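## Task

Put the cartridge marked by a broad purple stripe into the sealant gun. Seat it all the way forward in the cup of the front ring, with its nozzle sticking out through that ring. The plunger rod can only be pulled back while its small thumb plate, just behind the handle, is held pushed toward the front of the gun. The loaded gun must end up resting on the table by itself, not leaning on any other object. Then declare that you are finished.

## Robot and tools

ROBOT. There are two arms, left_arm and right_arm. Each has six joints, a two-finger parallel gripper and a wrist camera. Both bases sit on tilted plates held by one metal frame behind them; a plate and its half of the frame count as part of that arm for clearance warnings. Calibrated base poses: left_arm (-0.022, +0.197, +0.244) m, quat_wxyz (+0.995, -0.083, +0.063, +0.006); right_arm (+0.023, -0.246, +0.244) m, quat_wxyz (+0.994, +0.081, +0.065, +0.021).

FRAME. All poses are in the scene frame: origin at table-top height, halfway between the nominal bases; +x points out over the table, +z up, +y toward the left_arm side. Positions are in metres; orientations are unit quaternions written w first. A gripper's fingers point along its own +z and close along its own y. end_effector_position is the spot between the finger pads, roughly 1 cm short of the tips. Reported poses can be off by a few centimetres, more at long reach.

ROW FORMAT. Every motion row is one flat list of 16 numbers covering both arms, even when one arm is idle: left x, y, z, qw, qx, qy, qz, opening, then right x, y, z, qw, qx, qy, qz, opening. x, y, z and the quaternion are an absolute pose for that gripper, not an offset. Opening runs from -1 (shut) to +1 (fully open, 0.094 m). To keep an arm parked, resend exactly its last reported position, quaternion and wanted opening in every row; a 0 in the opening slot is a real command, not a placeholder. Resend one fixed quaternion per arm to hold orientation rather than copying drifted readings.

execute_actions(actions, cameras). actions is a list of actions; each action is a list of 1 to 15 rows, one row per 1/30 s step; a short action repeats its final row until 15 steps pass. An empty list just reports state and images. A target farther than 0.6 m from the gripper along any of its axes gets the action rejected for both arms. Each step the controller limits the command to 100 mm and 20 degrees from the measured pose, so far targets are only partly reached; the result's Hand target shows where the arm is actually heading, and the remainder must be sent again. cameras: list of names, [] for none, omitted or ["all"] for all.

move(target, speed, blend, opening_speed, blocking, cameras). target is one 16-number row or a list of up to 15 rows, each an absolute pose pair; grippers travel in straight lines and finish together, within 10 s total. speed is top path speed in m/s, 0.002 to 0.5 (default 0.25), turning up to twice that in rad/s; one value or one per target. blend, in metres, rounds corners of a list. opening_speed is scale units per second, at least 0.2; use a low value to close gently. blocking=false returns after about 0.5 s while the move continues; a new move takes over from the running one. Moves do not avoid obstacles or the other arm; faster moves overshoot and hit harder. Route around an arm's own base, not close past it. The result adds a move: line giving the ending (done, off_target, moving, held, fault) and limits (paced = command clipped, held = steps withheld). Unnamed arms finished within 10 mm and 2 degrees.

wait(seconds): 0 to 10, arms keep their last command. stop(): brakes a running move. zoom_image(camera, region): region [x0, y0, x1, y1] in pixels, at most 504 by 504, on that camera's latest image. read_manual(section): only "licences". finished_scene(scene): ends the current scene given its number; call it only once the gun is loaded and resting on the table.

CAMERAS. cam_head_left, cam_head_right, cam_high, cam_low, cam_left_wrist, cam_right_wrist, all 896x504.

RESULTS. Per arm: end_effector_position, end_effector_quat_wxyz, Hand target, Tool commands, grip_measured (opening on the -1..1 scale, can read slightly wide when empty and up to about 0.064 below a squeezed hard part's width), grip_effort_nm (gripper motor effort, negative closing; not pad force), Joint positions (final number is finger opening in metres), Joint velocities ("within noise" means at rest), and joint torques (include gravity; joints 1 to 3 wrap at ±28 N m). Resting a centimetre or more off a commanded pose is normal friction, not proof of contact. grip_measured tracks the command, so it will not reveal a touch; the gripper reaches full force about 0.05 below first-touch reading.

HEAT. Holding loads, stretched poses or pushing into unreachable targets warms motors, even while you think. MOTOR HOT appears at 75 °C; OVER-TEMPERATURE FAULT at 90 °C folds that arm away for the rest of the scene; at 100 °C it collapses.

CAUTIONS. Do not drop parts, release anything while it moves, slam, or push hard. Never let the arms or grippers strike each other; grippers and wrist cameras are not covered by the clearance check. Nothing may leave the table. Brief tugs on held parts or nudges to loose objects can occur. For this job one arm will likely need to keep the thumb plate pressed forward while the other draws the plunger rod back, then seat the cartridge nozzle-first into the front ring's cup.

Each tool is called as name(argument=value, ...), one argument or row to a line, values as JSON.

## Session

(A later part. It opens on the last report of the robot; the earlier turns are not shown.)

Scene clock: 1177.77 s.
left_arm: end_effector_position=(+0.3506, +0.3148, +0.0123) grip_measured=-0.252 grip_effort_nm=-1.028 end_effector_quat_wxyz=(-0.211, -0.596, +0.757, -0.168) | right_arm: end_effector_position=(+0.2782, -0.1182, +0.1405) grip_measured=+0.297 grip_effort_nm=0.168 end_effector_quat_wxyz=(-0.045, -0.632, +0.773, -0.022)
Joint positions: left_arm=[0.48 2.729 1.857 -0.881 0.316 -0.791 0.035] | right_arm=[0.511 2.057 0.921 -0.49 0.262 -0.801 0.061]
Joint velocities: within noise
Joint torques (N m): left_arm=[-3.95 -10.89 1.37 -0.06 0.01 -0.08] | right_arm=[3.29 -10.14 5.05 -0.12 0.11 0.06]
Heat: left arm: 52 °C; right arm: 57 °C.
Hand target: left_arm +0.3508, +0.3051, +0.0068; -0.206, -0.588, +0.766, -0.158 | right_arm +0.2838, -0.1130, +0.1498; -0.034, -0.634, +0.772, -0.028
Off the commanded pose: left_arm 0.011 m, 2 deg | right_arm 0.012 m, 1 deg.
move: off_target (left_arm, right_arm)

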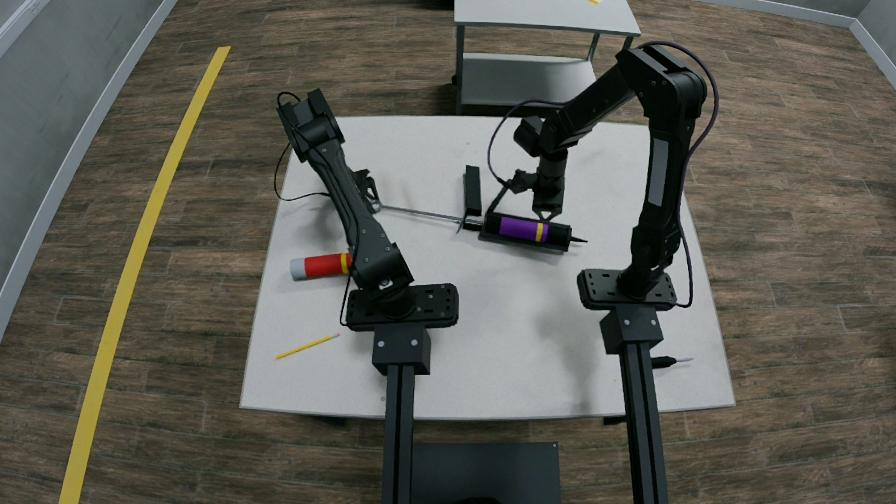

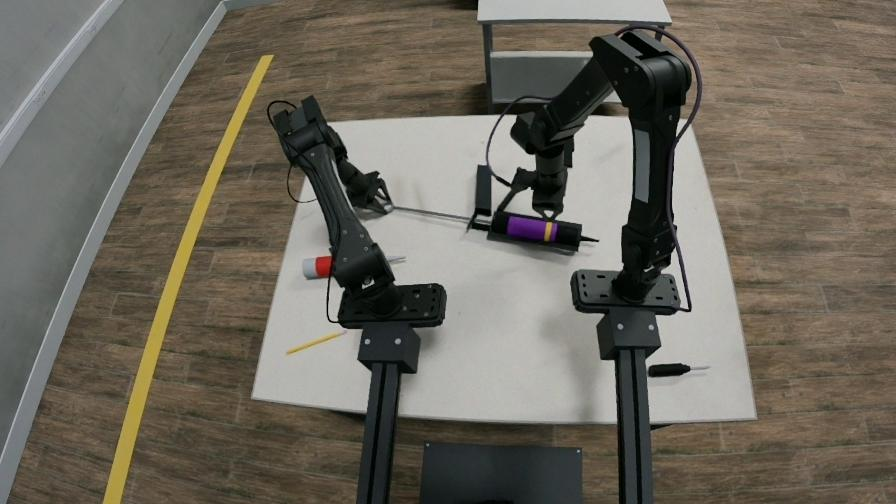

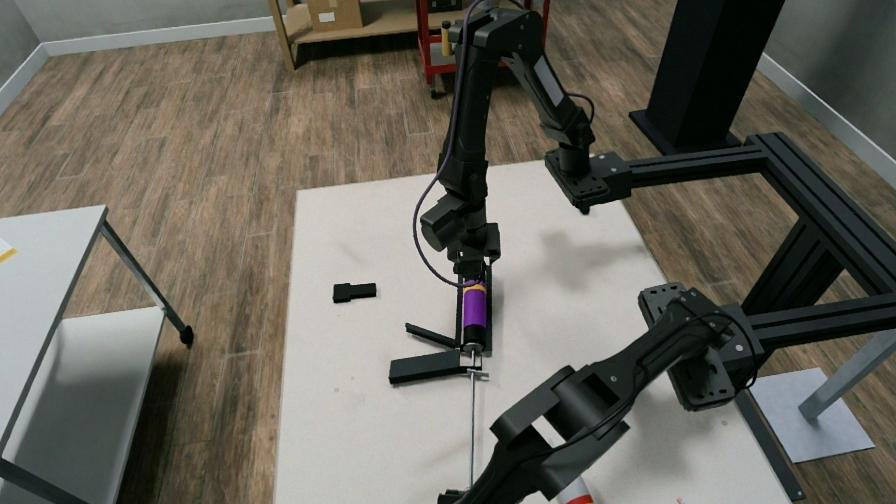

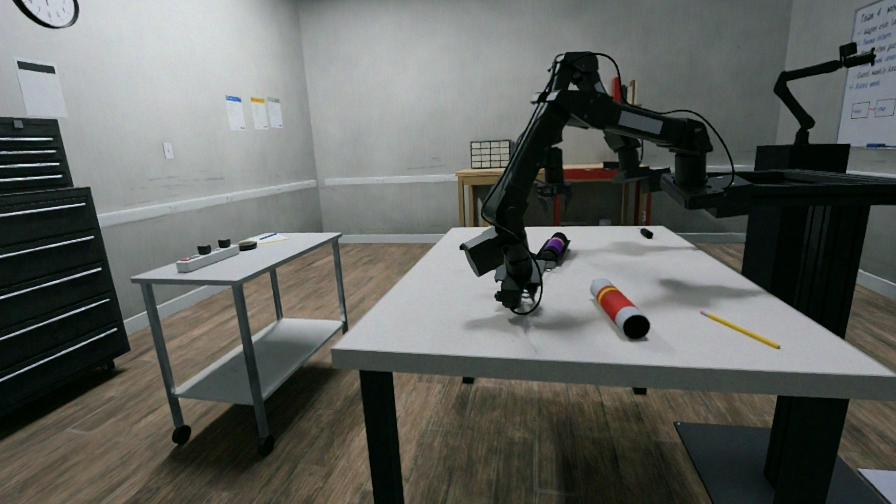

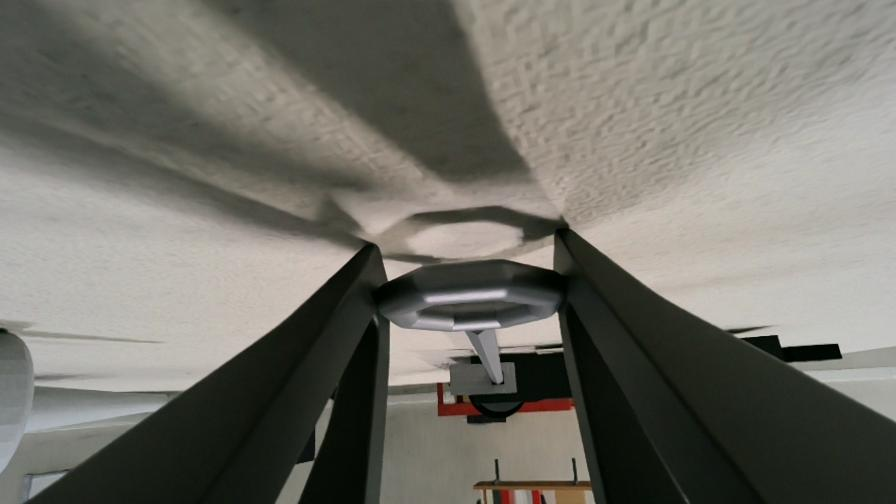

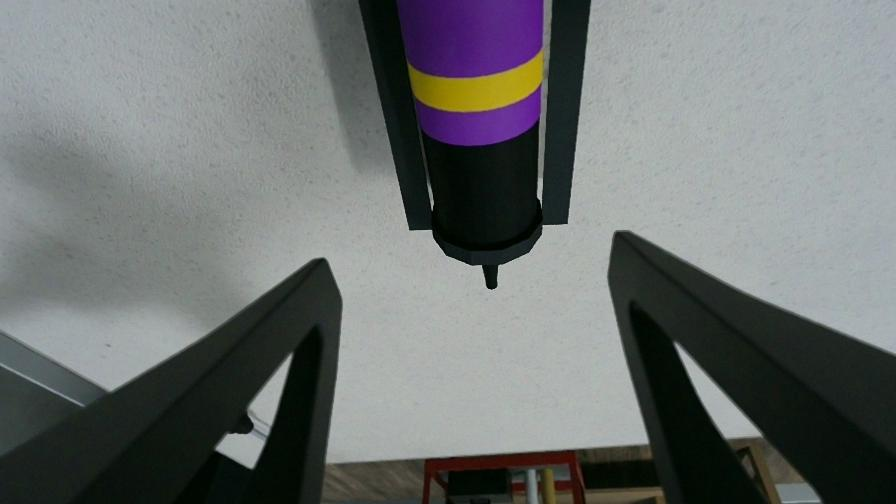

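move(
  target=[
    [0.3509,0.305,0.0065,0.2053,0.588,-0.7663,0.1575,-0.4,0.2840,-0.1130,0.070,0.0337,0.6341,-0.7719,0.0277,0.22],
  ],
  speed=0.12,
)

zoom_image(
  camera="cam_high",
  region=[420, 230, 540, 370],
)

zoom_image(
  camera="cam_head_right",
  region=[455, 180, 605, 275],
)

Scene clock: 1192.87 s.
left_arm: end_effector_position=(+0.3505, +0.3148, +0.0123) grip_measured=-0.252 grip_effort_nm=-1.033 end_effector_quat_wxyz=(-0.211, -0.596, +0.757, -0.167) | right_arm: end_effector_position=(+0.2772, -0.1134, +0.0727) grip_measured=+0.223 grip_effort_nm=-0.125 end_effector_quat_wxyz=(-0.040, -0.636, +0.771, -0.023)
Joint positions: left_arm=[0.48 2.729 1.856 -0.881 0.316 -0.791 0.035] | right_arm=[0.479 2.294 0.921 -0.234 0.263 -0.845 0.057]
Joint velocities: within noise
Joint torques (N m): left_arm=[-3.93 -10.89 1.42 -0.06 -0.06 -0.09] | right_arm=[1.44 -7.72 3.74 0.22 0.11 -0.06]
Heat: left arm: 54 °C; right arm: 57 °C.
Hand target: left_arm +0.3506, +0.3051, +0.0068; -0.206, -0.588, +0.766, -0.158 | right_arm +0.2839, -0.1131, +0.0702; -0.034, -0.634, +0.772, -0.028
Off the commanded pose: left_arm 0.011 m, 2 deg | right_arm 0.007 m, 1 deg.
move: off_target (left_arm)

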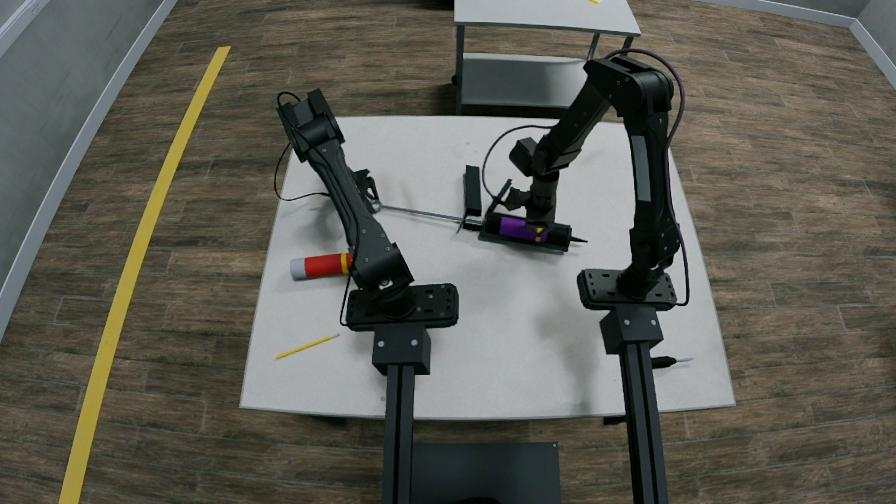

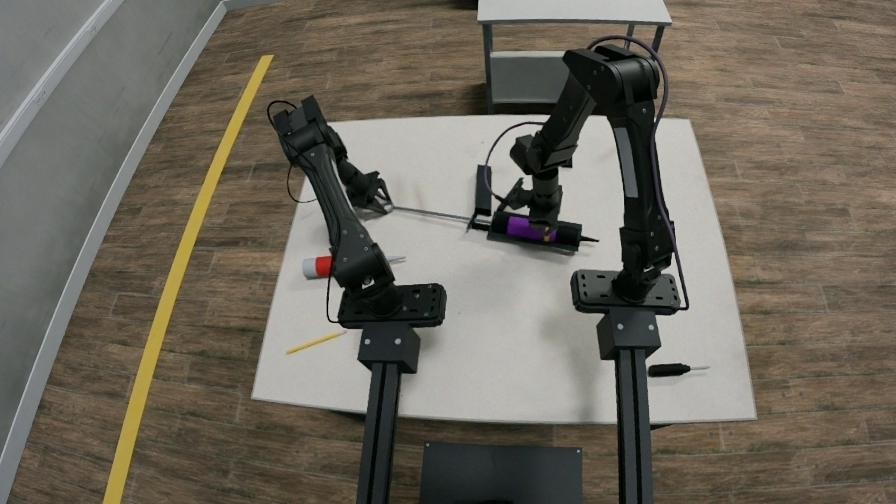

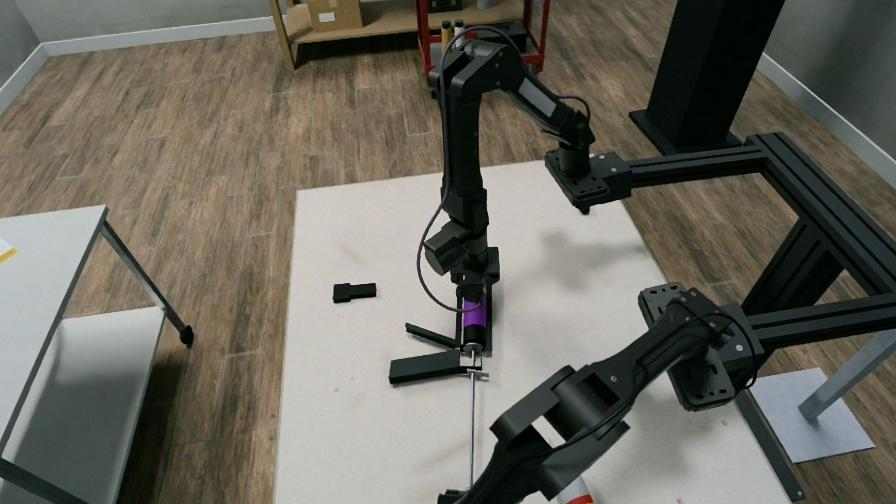

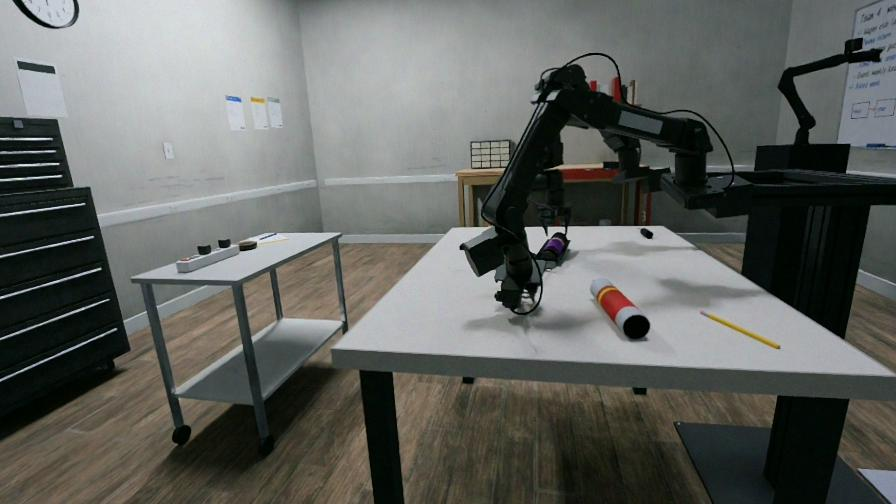

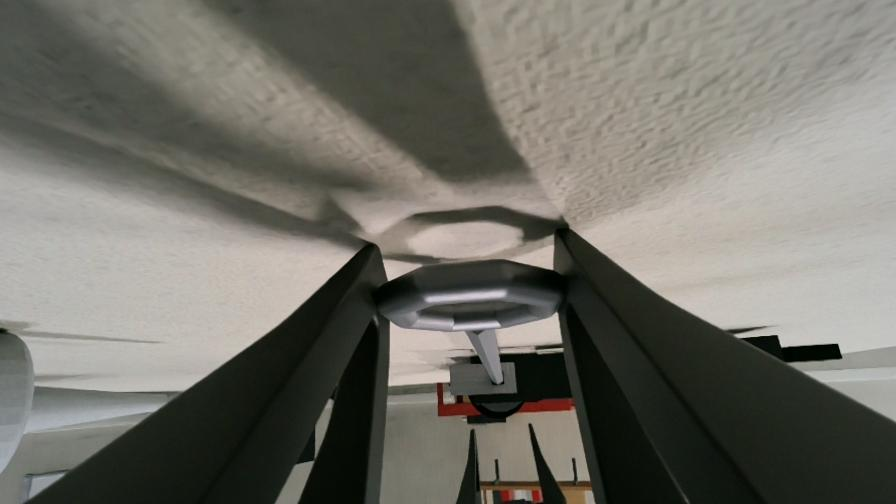

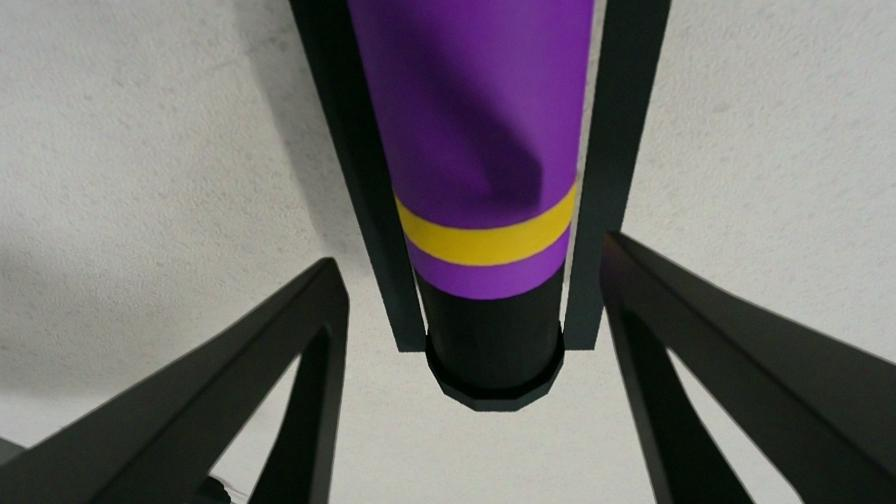

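Scaled by 3.600 from the camera's 896x504 image, which has a finer 1280x720 frame.

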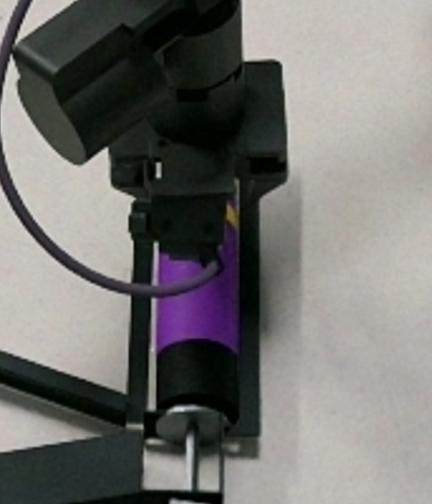

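Scaled by 3.360 from the camera's 896x504 image, which has a finer 1280x720 frame.

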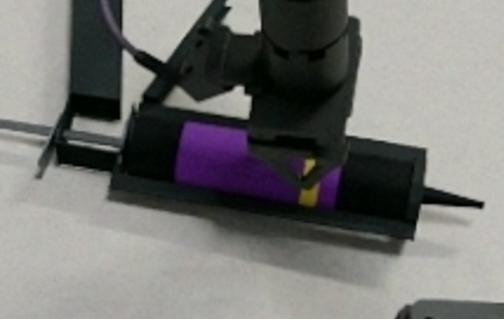

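move(
  target=[
    [0.3509,0.305,0.0065,0.2053,0.588,-0.7663,0.1575,-0.4,0.2875,-0.1130,0.052,0.0337,0.6341,-0.7719,0.0277,0.22],
  ],
  speed=0.08,
  cameras=["cam_right_wrist", "cam_high"],
)

zoom_image(
  camera="cam_high",
  region=[420, 230, 540, 370],
)

Scene clock: 1197.63 s.
left_arm: end_effector_position=(+0.3505, +0.3148, +0.0123) grip_measured=-0.252 grip_effort_nm=-1.033 end_effector_quat_wxyz=(-0.211, -0.596, +0.757, -0.167) | right_arm: end_effector_position=(+0.2818, -0.1126, +0.0557) grip_measured=+0.223 grip_effort_nm=-0.120 end_effector_quat_wxyz=(-0.038, -0.636, +0.771, -0.023)
Joint positions: left_arm=[0.48 2.729 1.856 -0.881 0.316 -0.791 0.035] | right_arm=[0.462 2.361 0.948 -0.186 0.263 -0.863 0.057]
Joint velocities: within noise
Joint torques (N m): left_arm=[-3.84 -10.93 1.44 -0.02 -0.04 -0.06] | right_arm=[1.44 -7.69 3.48 0.26 0.12 -0.05]
Heat: left arm: 54 °C; right arm: 56 °C.
Hand target: left_arm +0.3506, +0.3051, +0.0068; -0.206, -0.588, +0.766, -0.158 | right_arm +0.2874, -0.1130, +0.0522; -0.034, -0.634, +0.772, -0.028
Off the commanded pose: left_arm 0.011 m, 2 deg | right_arm 0.007 m, 1 deg.
move: off_target (left_arm)
Images, in order (width x height): cam_high 896x504, cam_right_wrist 896x504.

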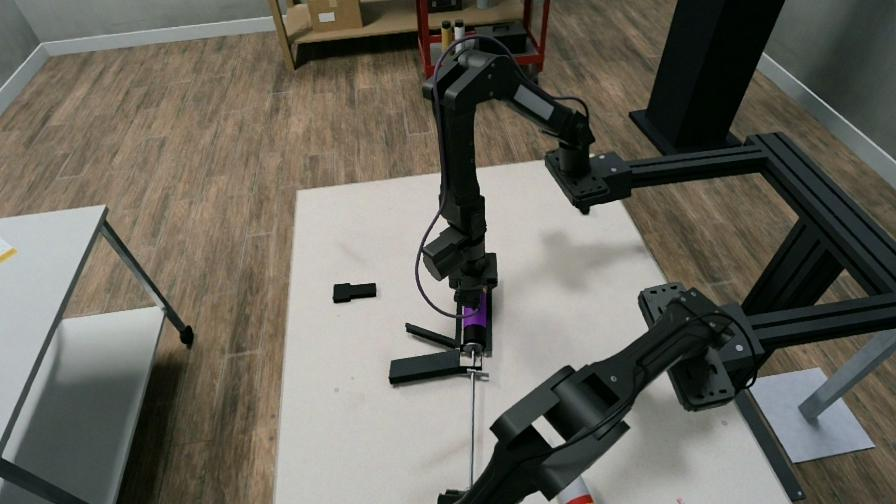

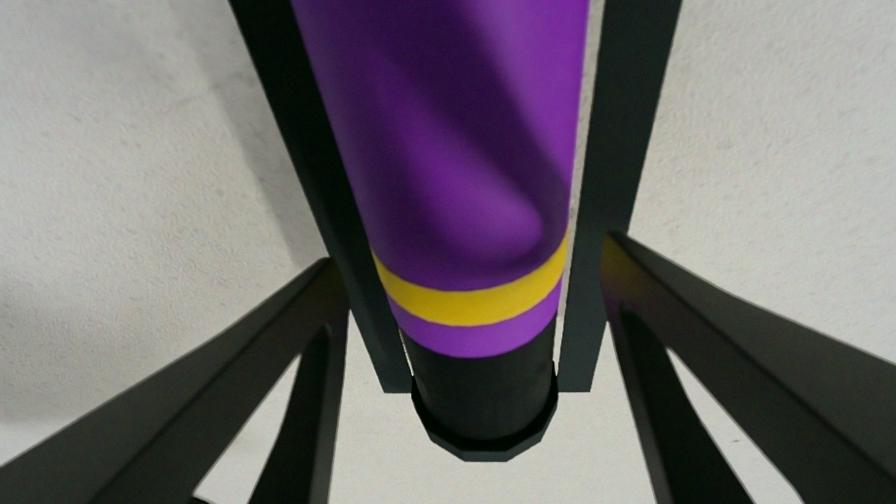

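Scaled by 3.600 from the camera's 896x504 image, which has a finer 1280x720 frame.

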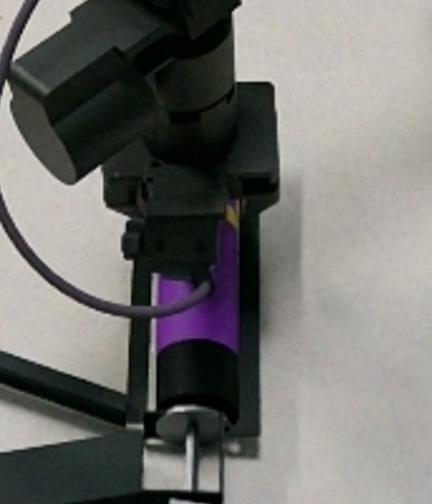

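move(
  target=[
    [0.3509,0.305,0.0065,0.2053,0.588,-0.7663,0.1575,-0.4,0.2865,-0.1130,0.0355,0.0337,0.6341,-0.7719,0.0277,0.20],
  ],
  speed=0.05,
  cameras=["cam_right_wrist"],
)

move(
  target=[
    [0.3509,0.305,0.0065,0.2053,0.588,-0.7663,0.1575,-0.4,0.2865,-0.1130,0.0355,0.0337,0.6341,-0.7719,0.0277,-0.15],
  ],
  speed=0.05,
  opening_speed=0.2,
  cameras=["cam_right_wrist","cam_high","cam_head_right"],
)

zoom_image(
  camera="cam_high",
  region=[420, 230, 540, 370],
)

Scene clock: 1206.57 s.
left_arm: end_effector_position=(+0.3505, +0.3148, +0.0123) grip_measured=-0.252 grip_effort_nm=-1.033 end_effector_quat_wxyz=(-0.211, -0.596, +0.757, -0.167) | right_arm: end_effector_position=(+0.2806, -0.1127, +0.0393) grip_measured=+0.203 grip_effort_nm=-0.115 end_effector_quat_wxyz=(-0.039, -0.636, +0.771, -0.023)
Joint positions: left_arm=[0.48 2.729 1.856 -0.881 0.316 -0.791 0.035] | right_arm=[0.453 2.422 0.961 -0.136 0.263 -0.873 0.057]
Joint velocities: within noise
Joint torques (N m): left_arm=[-3.85 -10.82 1.42 -0.05 -0.03 -0.08] | right_arm=[1.46 -7.84 3.33 0.24 0.13 -0.06]
Heat: left arm: 55 °C; right arm: 55 °C.
Hand target: left_arm +0.3506, +0.3051, +0.0068; -0.206, -0.588, +0.766, -0.158 | right_arm +0.2863, -0.1131, +0.0357; -0.034, -0.634, +0.772, -0.028
Off the commanded pose: left_arm 0.011 m, 2 deg | right_arm 0.007 m, 1 deg.
move: off_target (left_arm)
Images, in order (width x height): cam_right_wrist 896x504.

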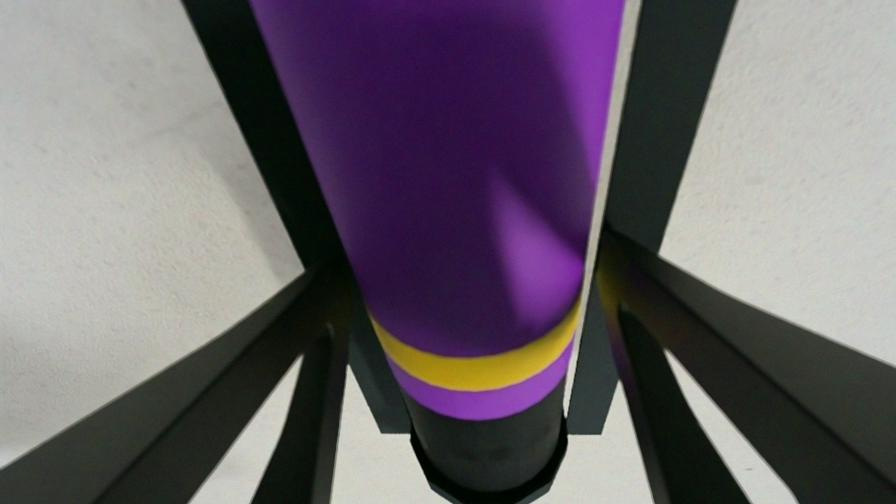

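Scene clock: 1208.53 s.
left_arm: end_effector_position=(+0.3505, +0.3148, +0.0123) grip_measured=-0.252 grip_effort_nm=-1.028 end_effector_quat_wxyz=(-0.211, -0.596, +0.757, -0.167) | right_arm: end_effector_position=(+0.2808, -0.1125, +0.0393) grip_measured=-0.039 grip_effort_nm=-1.004 end_effector_quat_wxyz=(-0.038, -0.636, +0.771, -0.023)
Joint positions: left_arm=[0.48 2.729 1.856 -0.881 0.316 -0.791 0.035] | right_arm=[0.453 2.422 0.961 -0.135 0.263 -0.873 0.045]
Joint velocities: within noise
Joint torques (N m): left_arm=[-3.85 -10.89 1.51 -0.02 -0.01 -0.09] | right_arm=[1.48 -7.71 3.36 0.25 0.13 -0.05]
Heat: left arm: 55 °C; right arm: 55 °C.
Hand target: left_arm +0.3506, +0.3050, +0.0068; -0.206, -0.588, +0.766, -0.158 | right_arm +0.2864, -0.1131, +0.0356; -0.034, -0.634, +0.772, -0.028
Off the commanded pose: left_arm 0.011 m, 2 deg | right_arm 0.007 m, 1 deg.
move: off_target (left_arm)
Images, in order (width x height): cam_head_right 896x504, cam_high 896x504, cam_right_wrist 896x504.

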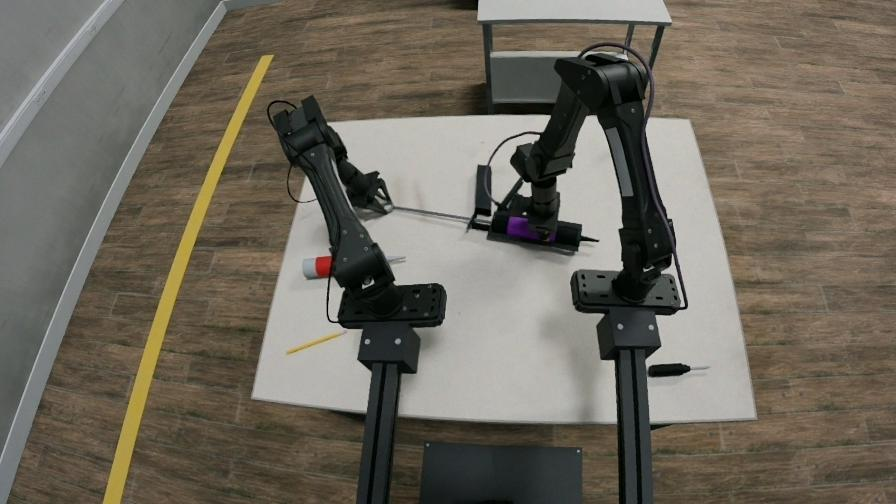

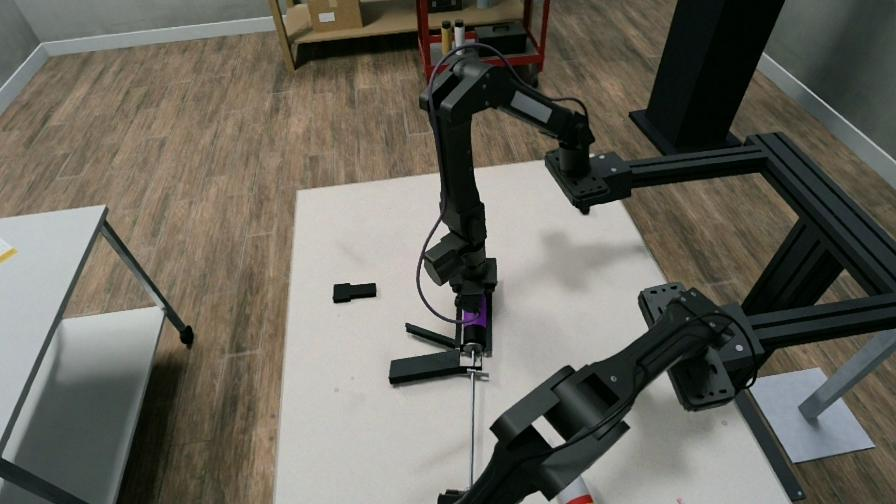

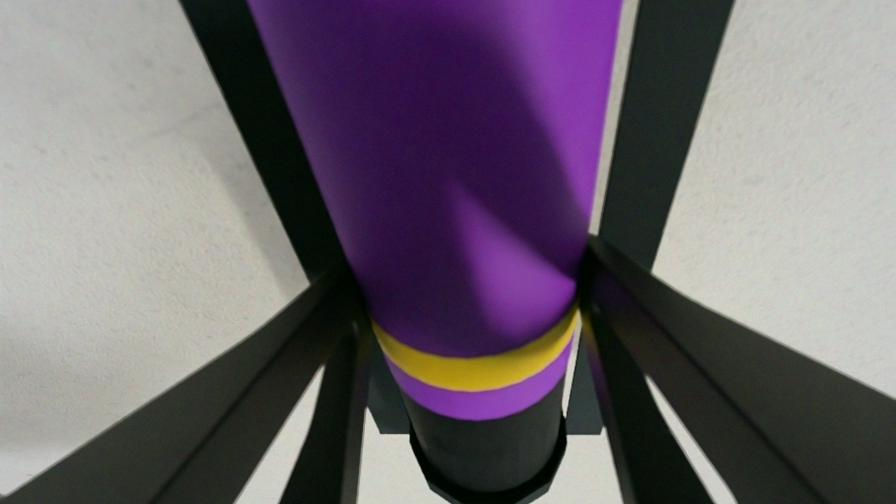

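Scaled by 3.600 from the camera's 896x504 image, which has a finer 1280x720 frame.

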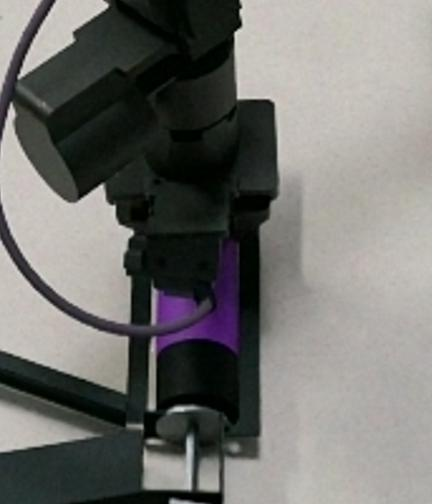

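move(
  target=[
    [0.3509,0.305,0.0065,0.2053,0.588,-0.7663,0.1575,-0.4,0.2835,-0.1260,0.0355,0.0337,0.6341,-0.7719,0.0277,-0.25],
  ],
  speed=0.03,
  cameras=["cam_right_wrist","cam_high","cam_head_right"],
)

zoom_image(
  camera="cam_high",
  region=[420, 230, 540, 370],
)

zoom_image(
  camera="cam_head_right",
  region=[455, 180, 605, 275],
)

Scene clock: 1213.30 s.
left_arm: end_effector_position=(+0.3497, +0.3144, +0.0121) grip_measured=-0.252 grip_effort_nm=-1.033 end_effector_quat_wxyz=(-0.212, -0.598, +0.755, -0.167) | right_arm: end_effector_position=(+0.2815, -0.1147, +0.0386) grip_measured=-0.039 grip_effort_nm=-1.009 end_effector_quat_wxyz=(-0.031, -0.638, +0.770, -0.015)
Joint positions: left_arm=[0.48 2.729 1.855 -0.881 0.315 -0.796 0.035] | right_arm=[0.435 2.414 0.944 -0.11 0.246 -0.899 0.045]
Joint velocities: within noise
Joint torques (N m): left_arm=[-3.86 -10.96 1.58 -0.01 -0.03 -0.01] | right_arm=[0.2 -8.7 0.95 0.34 0.28 -0.13]
Heat: left arm: 55 °C; right arm: 55 °C.
Hand target: left_arm +0.3506, +0.3051, +0.0068; -0.206, -0.588, +0.766, -0.158 | right_arm +0.2833, -0.1258, +0.0358; -0.034, -0.634, +0.772, -0.028
Off the commanded pose: left_arm 0.011 m, 2 deg | right_arm 0.012 m, 2 deg.
move: off_target (left_arm, right_arm)
Images, in order (width x height): cam_head_right 896x504, cam_high 896x504, cam_right_wrist 896x504.

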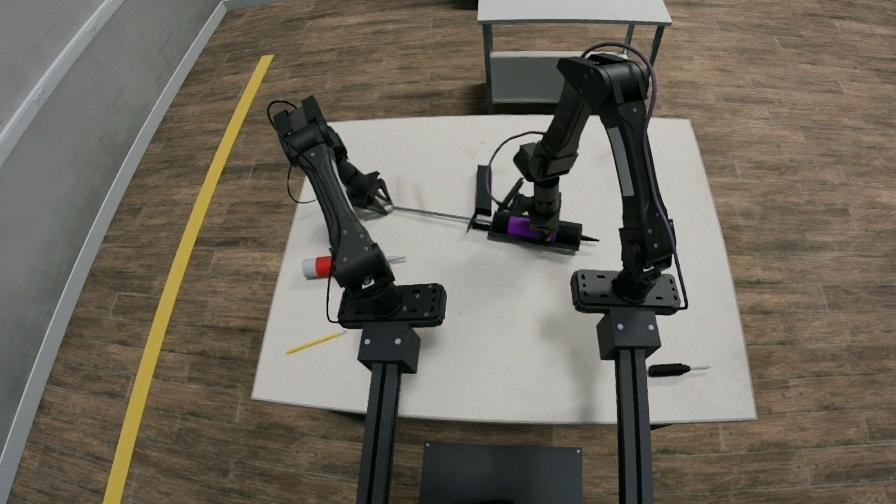

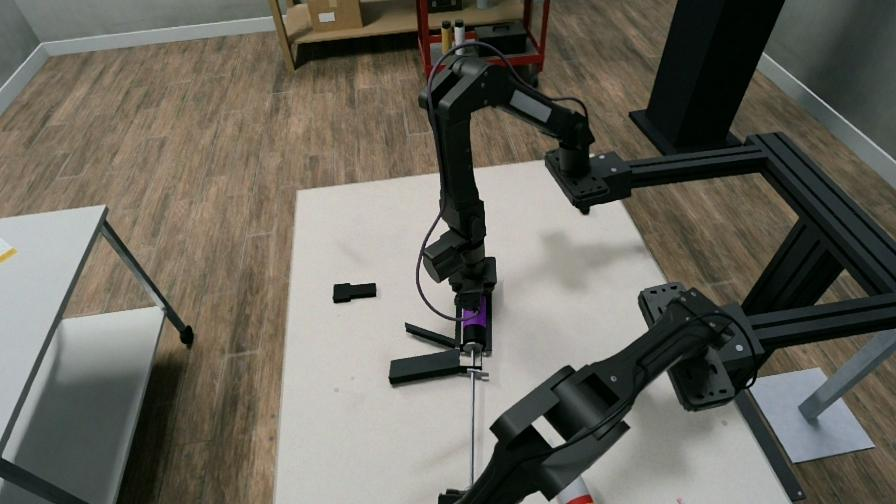

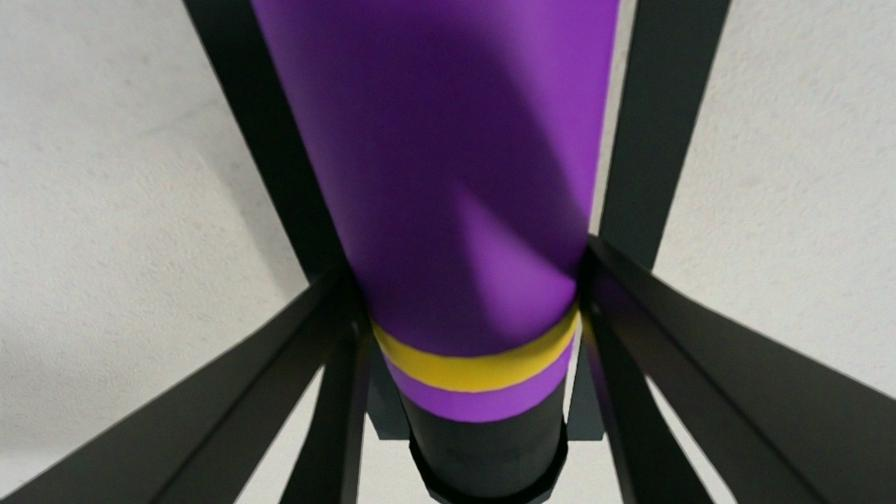

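Scaled by 3.600 from the camera's 896x504 image, which has a finer 1280x720 frame.

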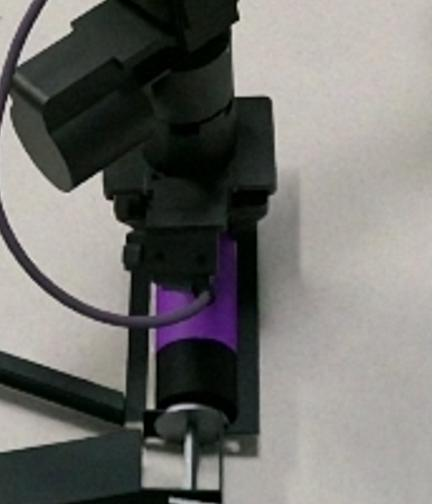

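Scaled by 3.360 from the camera's 896x504 image, which has a finer 1280x720 frame.

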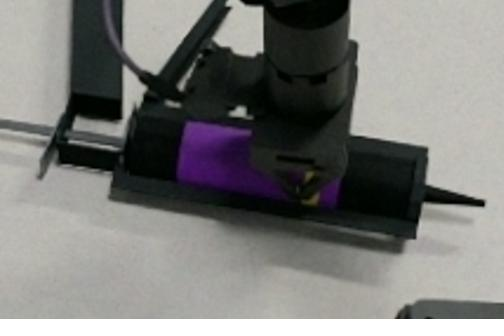

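move(
  target=[
    [0.3509,0.305,0.0065,0.2053,0.588,-0.7663,0.1575,-0.4,0.2805,-0.1390,0.0355,0.0337,0.6341,-0.7719,0.0277,-0.3],
  ],
  speed=0.03,
  cameras=["cam_right_wrist","cam_high","cam_head_right"],
)

zoom_image(
  camera="cam_high",
  region=[420, 230, 540, 370],
)

zoom_image(
  camera="cam_head_right",
  region=[455, 180, 605, 275],
)

Scene clock: 1217.73 s.
left_arm: end_effector_position=(+0.3485, +0.3119, +0.0123) grip_measured=-0.252 grip_effort_nm=-1.033 end_effector_quat_wxyz=(-0.216, -0.599, +0.753, -0.165) | right_arm: end_effector_position=(+0.2819, -0.1227, +0.0388) grip_measured=-0.039 grip_effort_nm=-1.009 end_effector_quat_wxyz=(-0.021, -0.638, +0.770, -0.011)
Joint positions: left_arm=[0.476 2.729 1.851 -0.884 0.315 -0.803 0.035] | right_arm=[0.403 2.395 0.904 -0.062 0.232 -0.936 0.045]
Joint velocities: within noise
Joint torques (N m): left_arm=[-3.51 -10.84 1.87 -0.01 0.02 0.08] | right_arm=[-0.05 -8.38 0.69 0.25 0.37 -0.11]
Heat: left arm: 55 °C; right arm: 54 °C.
Hand target: left_arm +0.3507, +0.3051, +0.0067; -0.206, -0.588, +0.766, -0.158 | right_arm +0.2803, -0.1385, +0.0358; -0.034, -0.634, +0.772, -0.027
Off the commanded pose: left_arm 0.009 m, 2 deg | right_arm 0.017 m, 3 deg.
move: off_target (right_arm)
Images, in order (width x height): cam_head_right 896x504, cam_high 896x504, cam_right_wrist 896x504.

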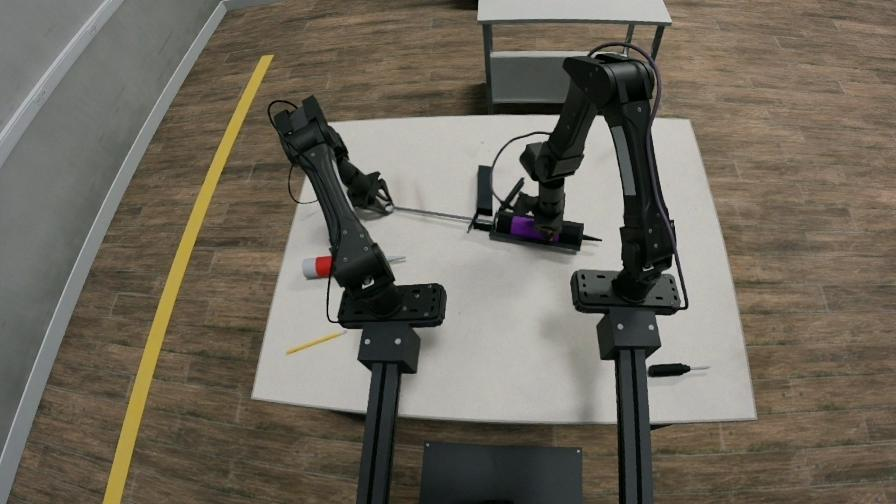

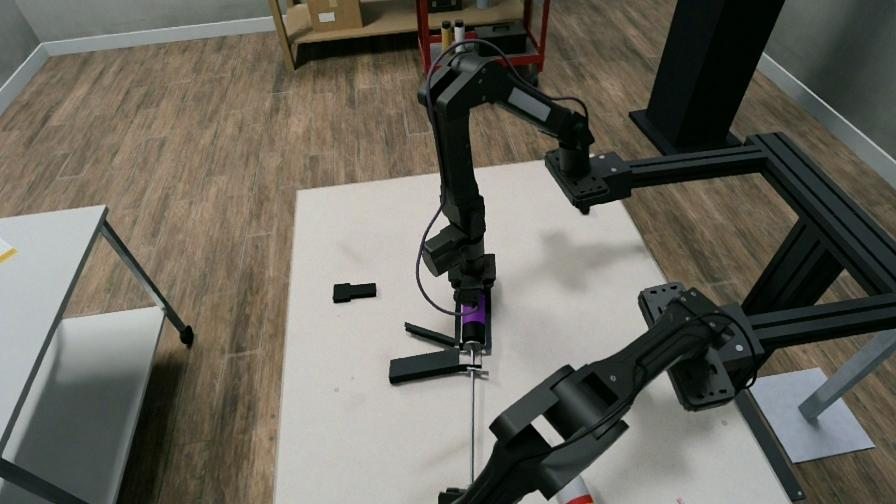

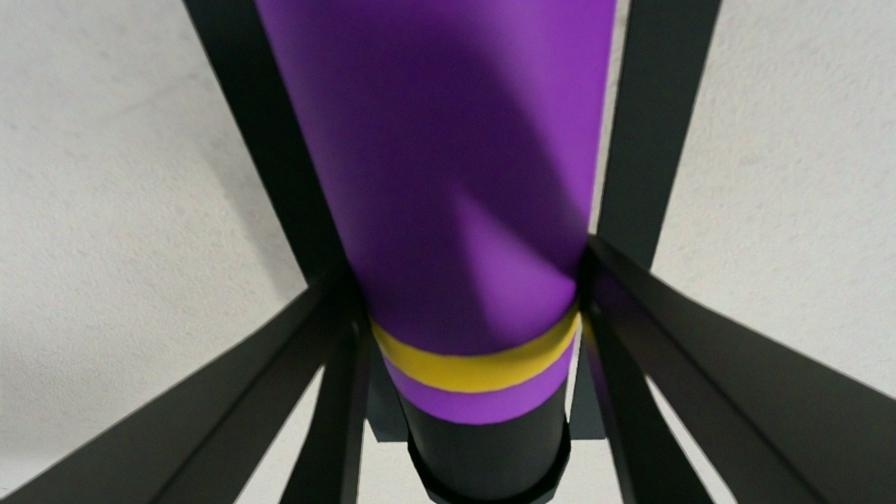

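Scaled by 3.600 from the camera's 896x504 image, which has a finer 1280x720 frame.

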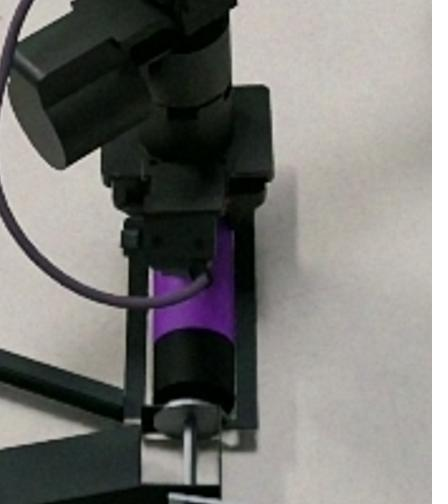

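Scaled by 3.360 from the camera's 896x504 image, which has a finer 1280x720 frame.

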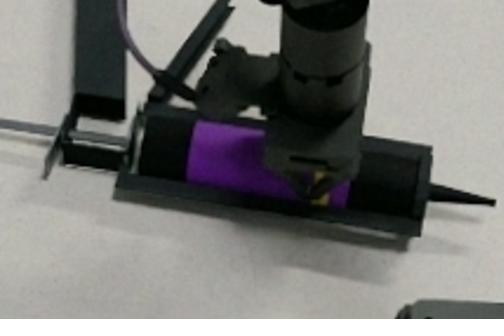

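move(
  target=[
    [0.3509,0.305,0.0065,0.2053,0.588,-0.7663,0.1575,-0.4,0.2790,-0.1460,0.0355,0.0337,0.6341,-0.7719,0.0277,-0.3],
  ],
  speed=0.03,
  cameras=["cam_right_wrist","cam_high","cam_head_right"],
)

zoom_image(
  camera="cam_high",
  region=[420, 230, 540, 370],
)

zoom_image(
  camera="cam_head_right",
  region=[455, 180, 605, 275],
)

Scene clock: 1223.30 s.
left_arm: end_effector_position=(+0.3478, +0.3099, +0.0125) grip_measured=-0.252 grip_effort_nm=-1.033 end_effector_quat_wxyz=(-0.219, -0.600, +0.752, -0.165) | right_arm: end_effector_position=(+0.2822, -0.1257, +0.0386) grip_measured=-0.039 grip_effort_nm=-1.004 end_effector_quat_wxyz=(-0.013, -0.638, +0.770, -0.006)
Joint positions: left_arm=[0.473 2.729 1.849 -0.887 0.317 -0.809 0.035] | right_arm=[0.386 2.387 0.884 -0.034 0.219 -0.958 0.045]
Joint velocities: within noise
Joint torques (N m): left_arm=[-3.22 -10.85 2.17 -0.03 -0.04 0.15] | right_arm=[-0.29 -8.34 0.62 0.18 0.51 -0.11]
Heat: left arm: 55 °C; right arm: 54 °C.
Hand target: left_arm +0.3508, +0.3051, +0.0068; -0.206, -0.588, +0.766, -0.158 | right_arm +0.2785, -0.1453, +0.0358; -0.034, -0.634, +0.772, -0.027
Off the commanded pose: left_arm 0.008 m, 3 deg | right_arm 0.021 m, 3 deg.
move: off_target (left_arm, right_arm)
Images, in order (width x height): cam_head_right 896x504, cam_high 896x504, cam_right_wrist 896x504.

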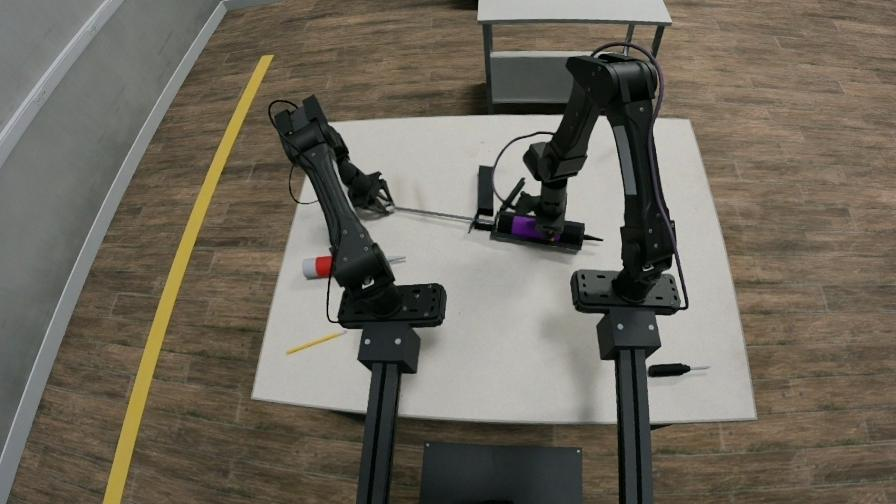

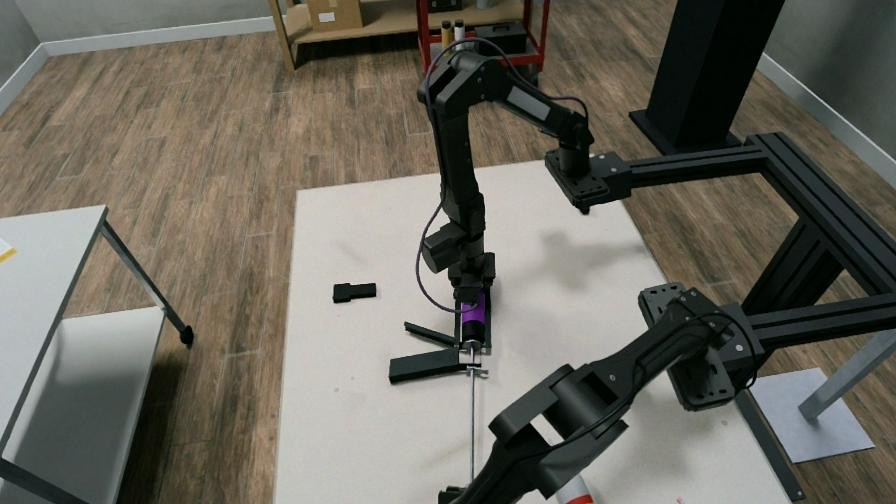

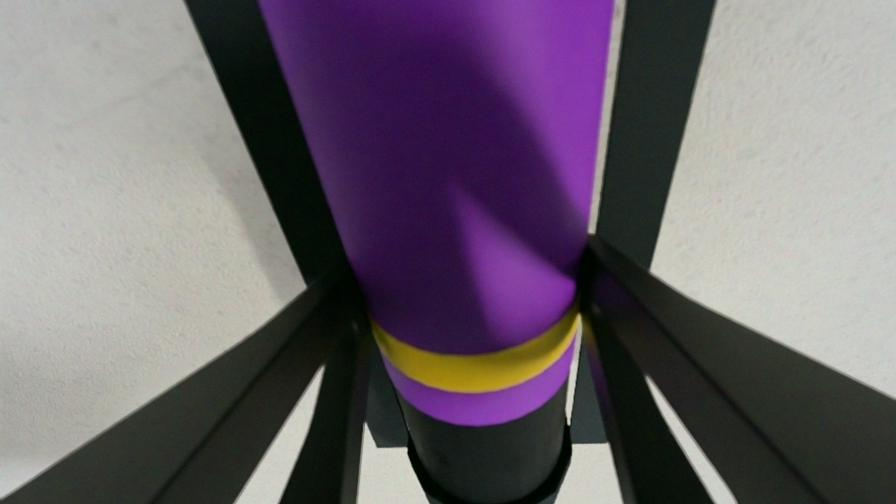

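Scaled by 3.600 from the camera's 896x504 image, which has a finer 1280x720 frame.

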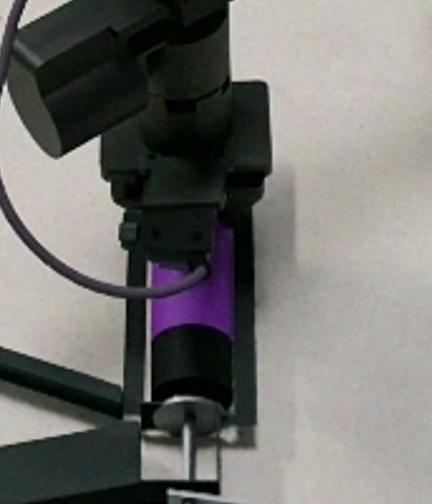

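Scaled by 3.360 from the camera's 896x504 image, which has a finer 1280x720 frame.

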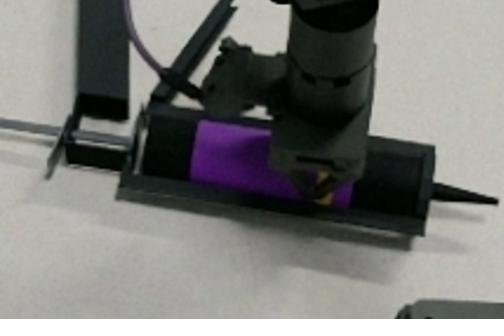

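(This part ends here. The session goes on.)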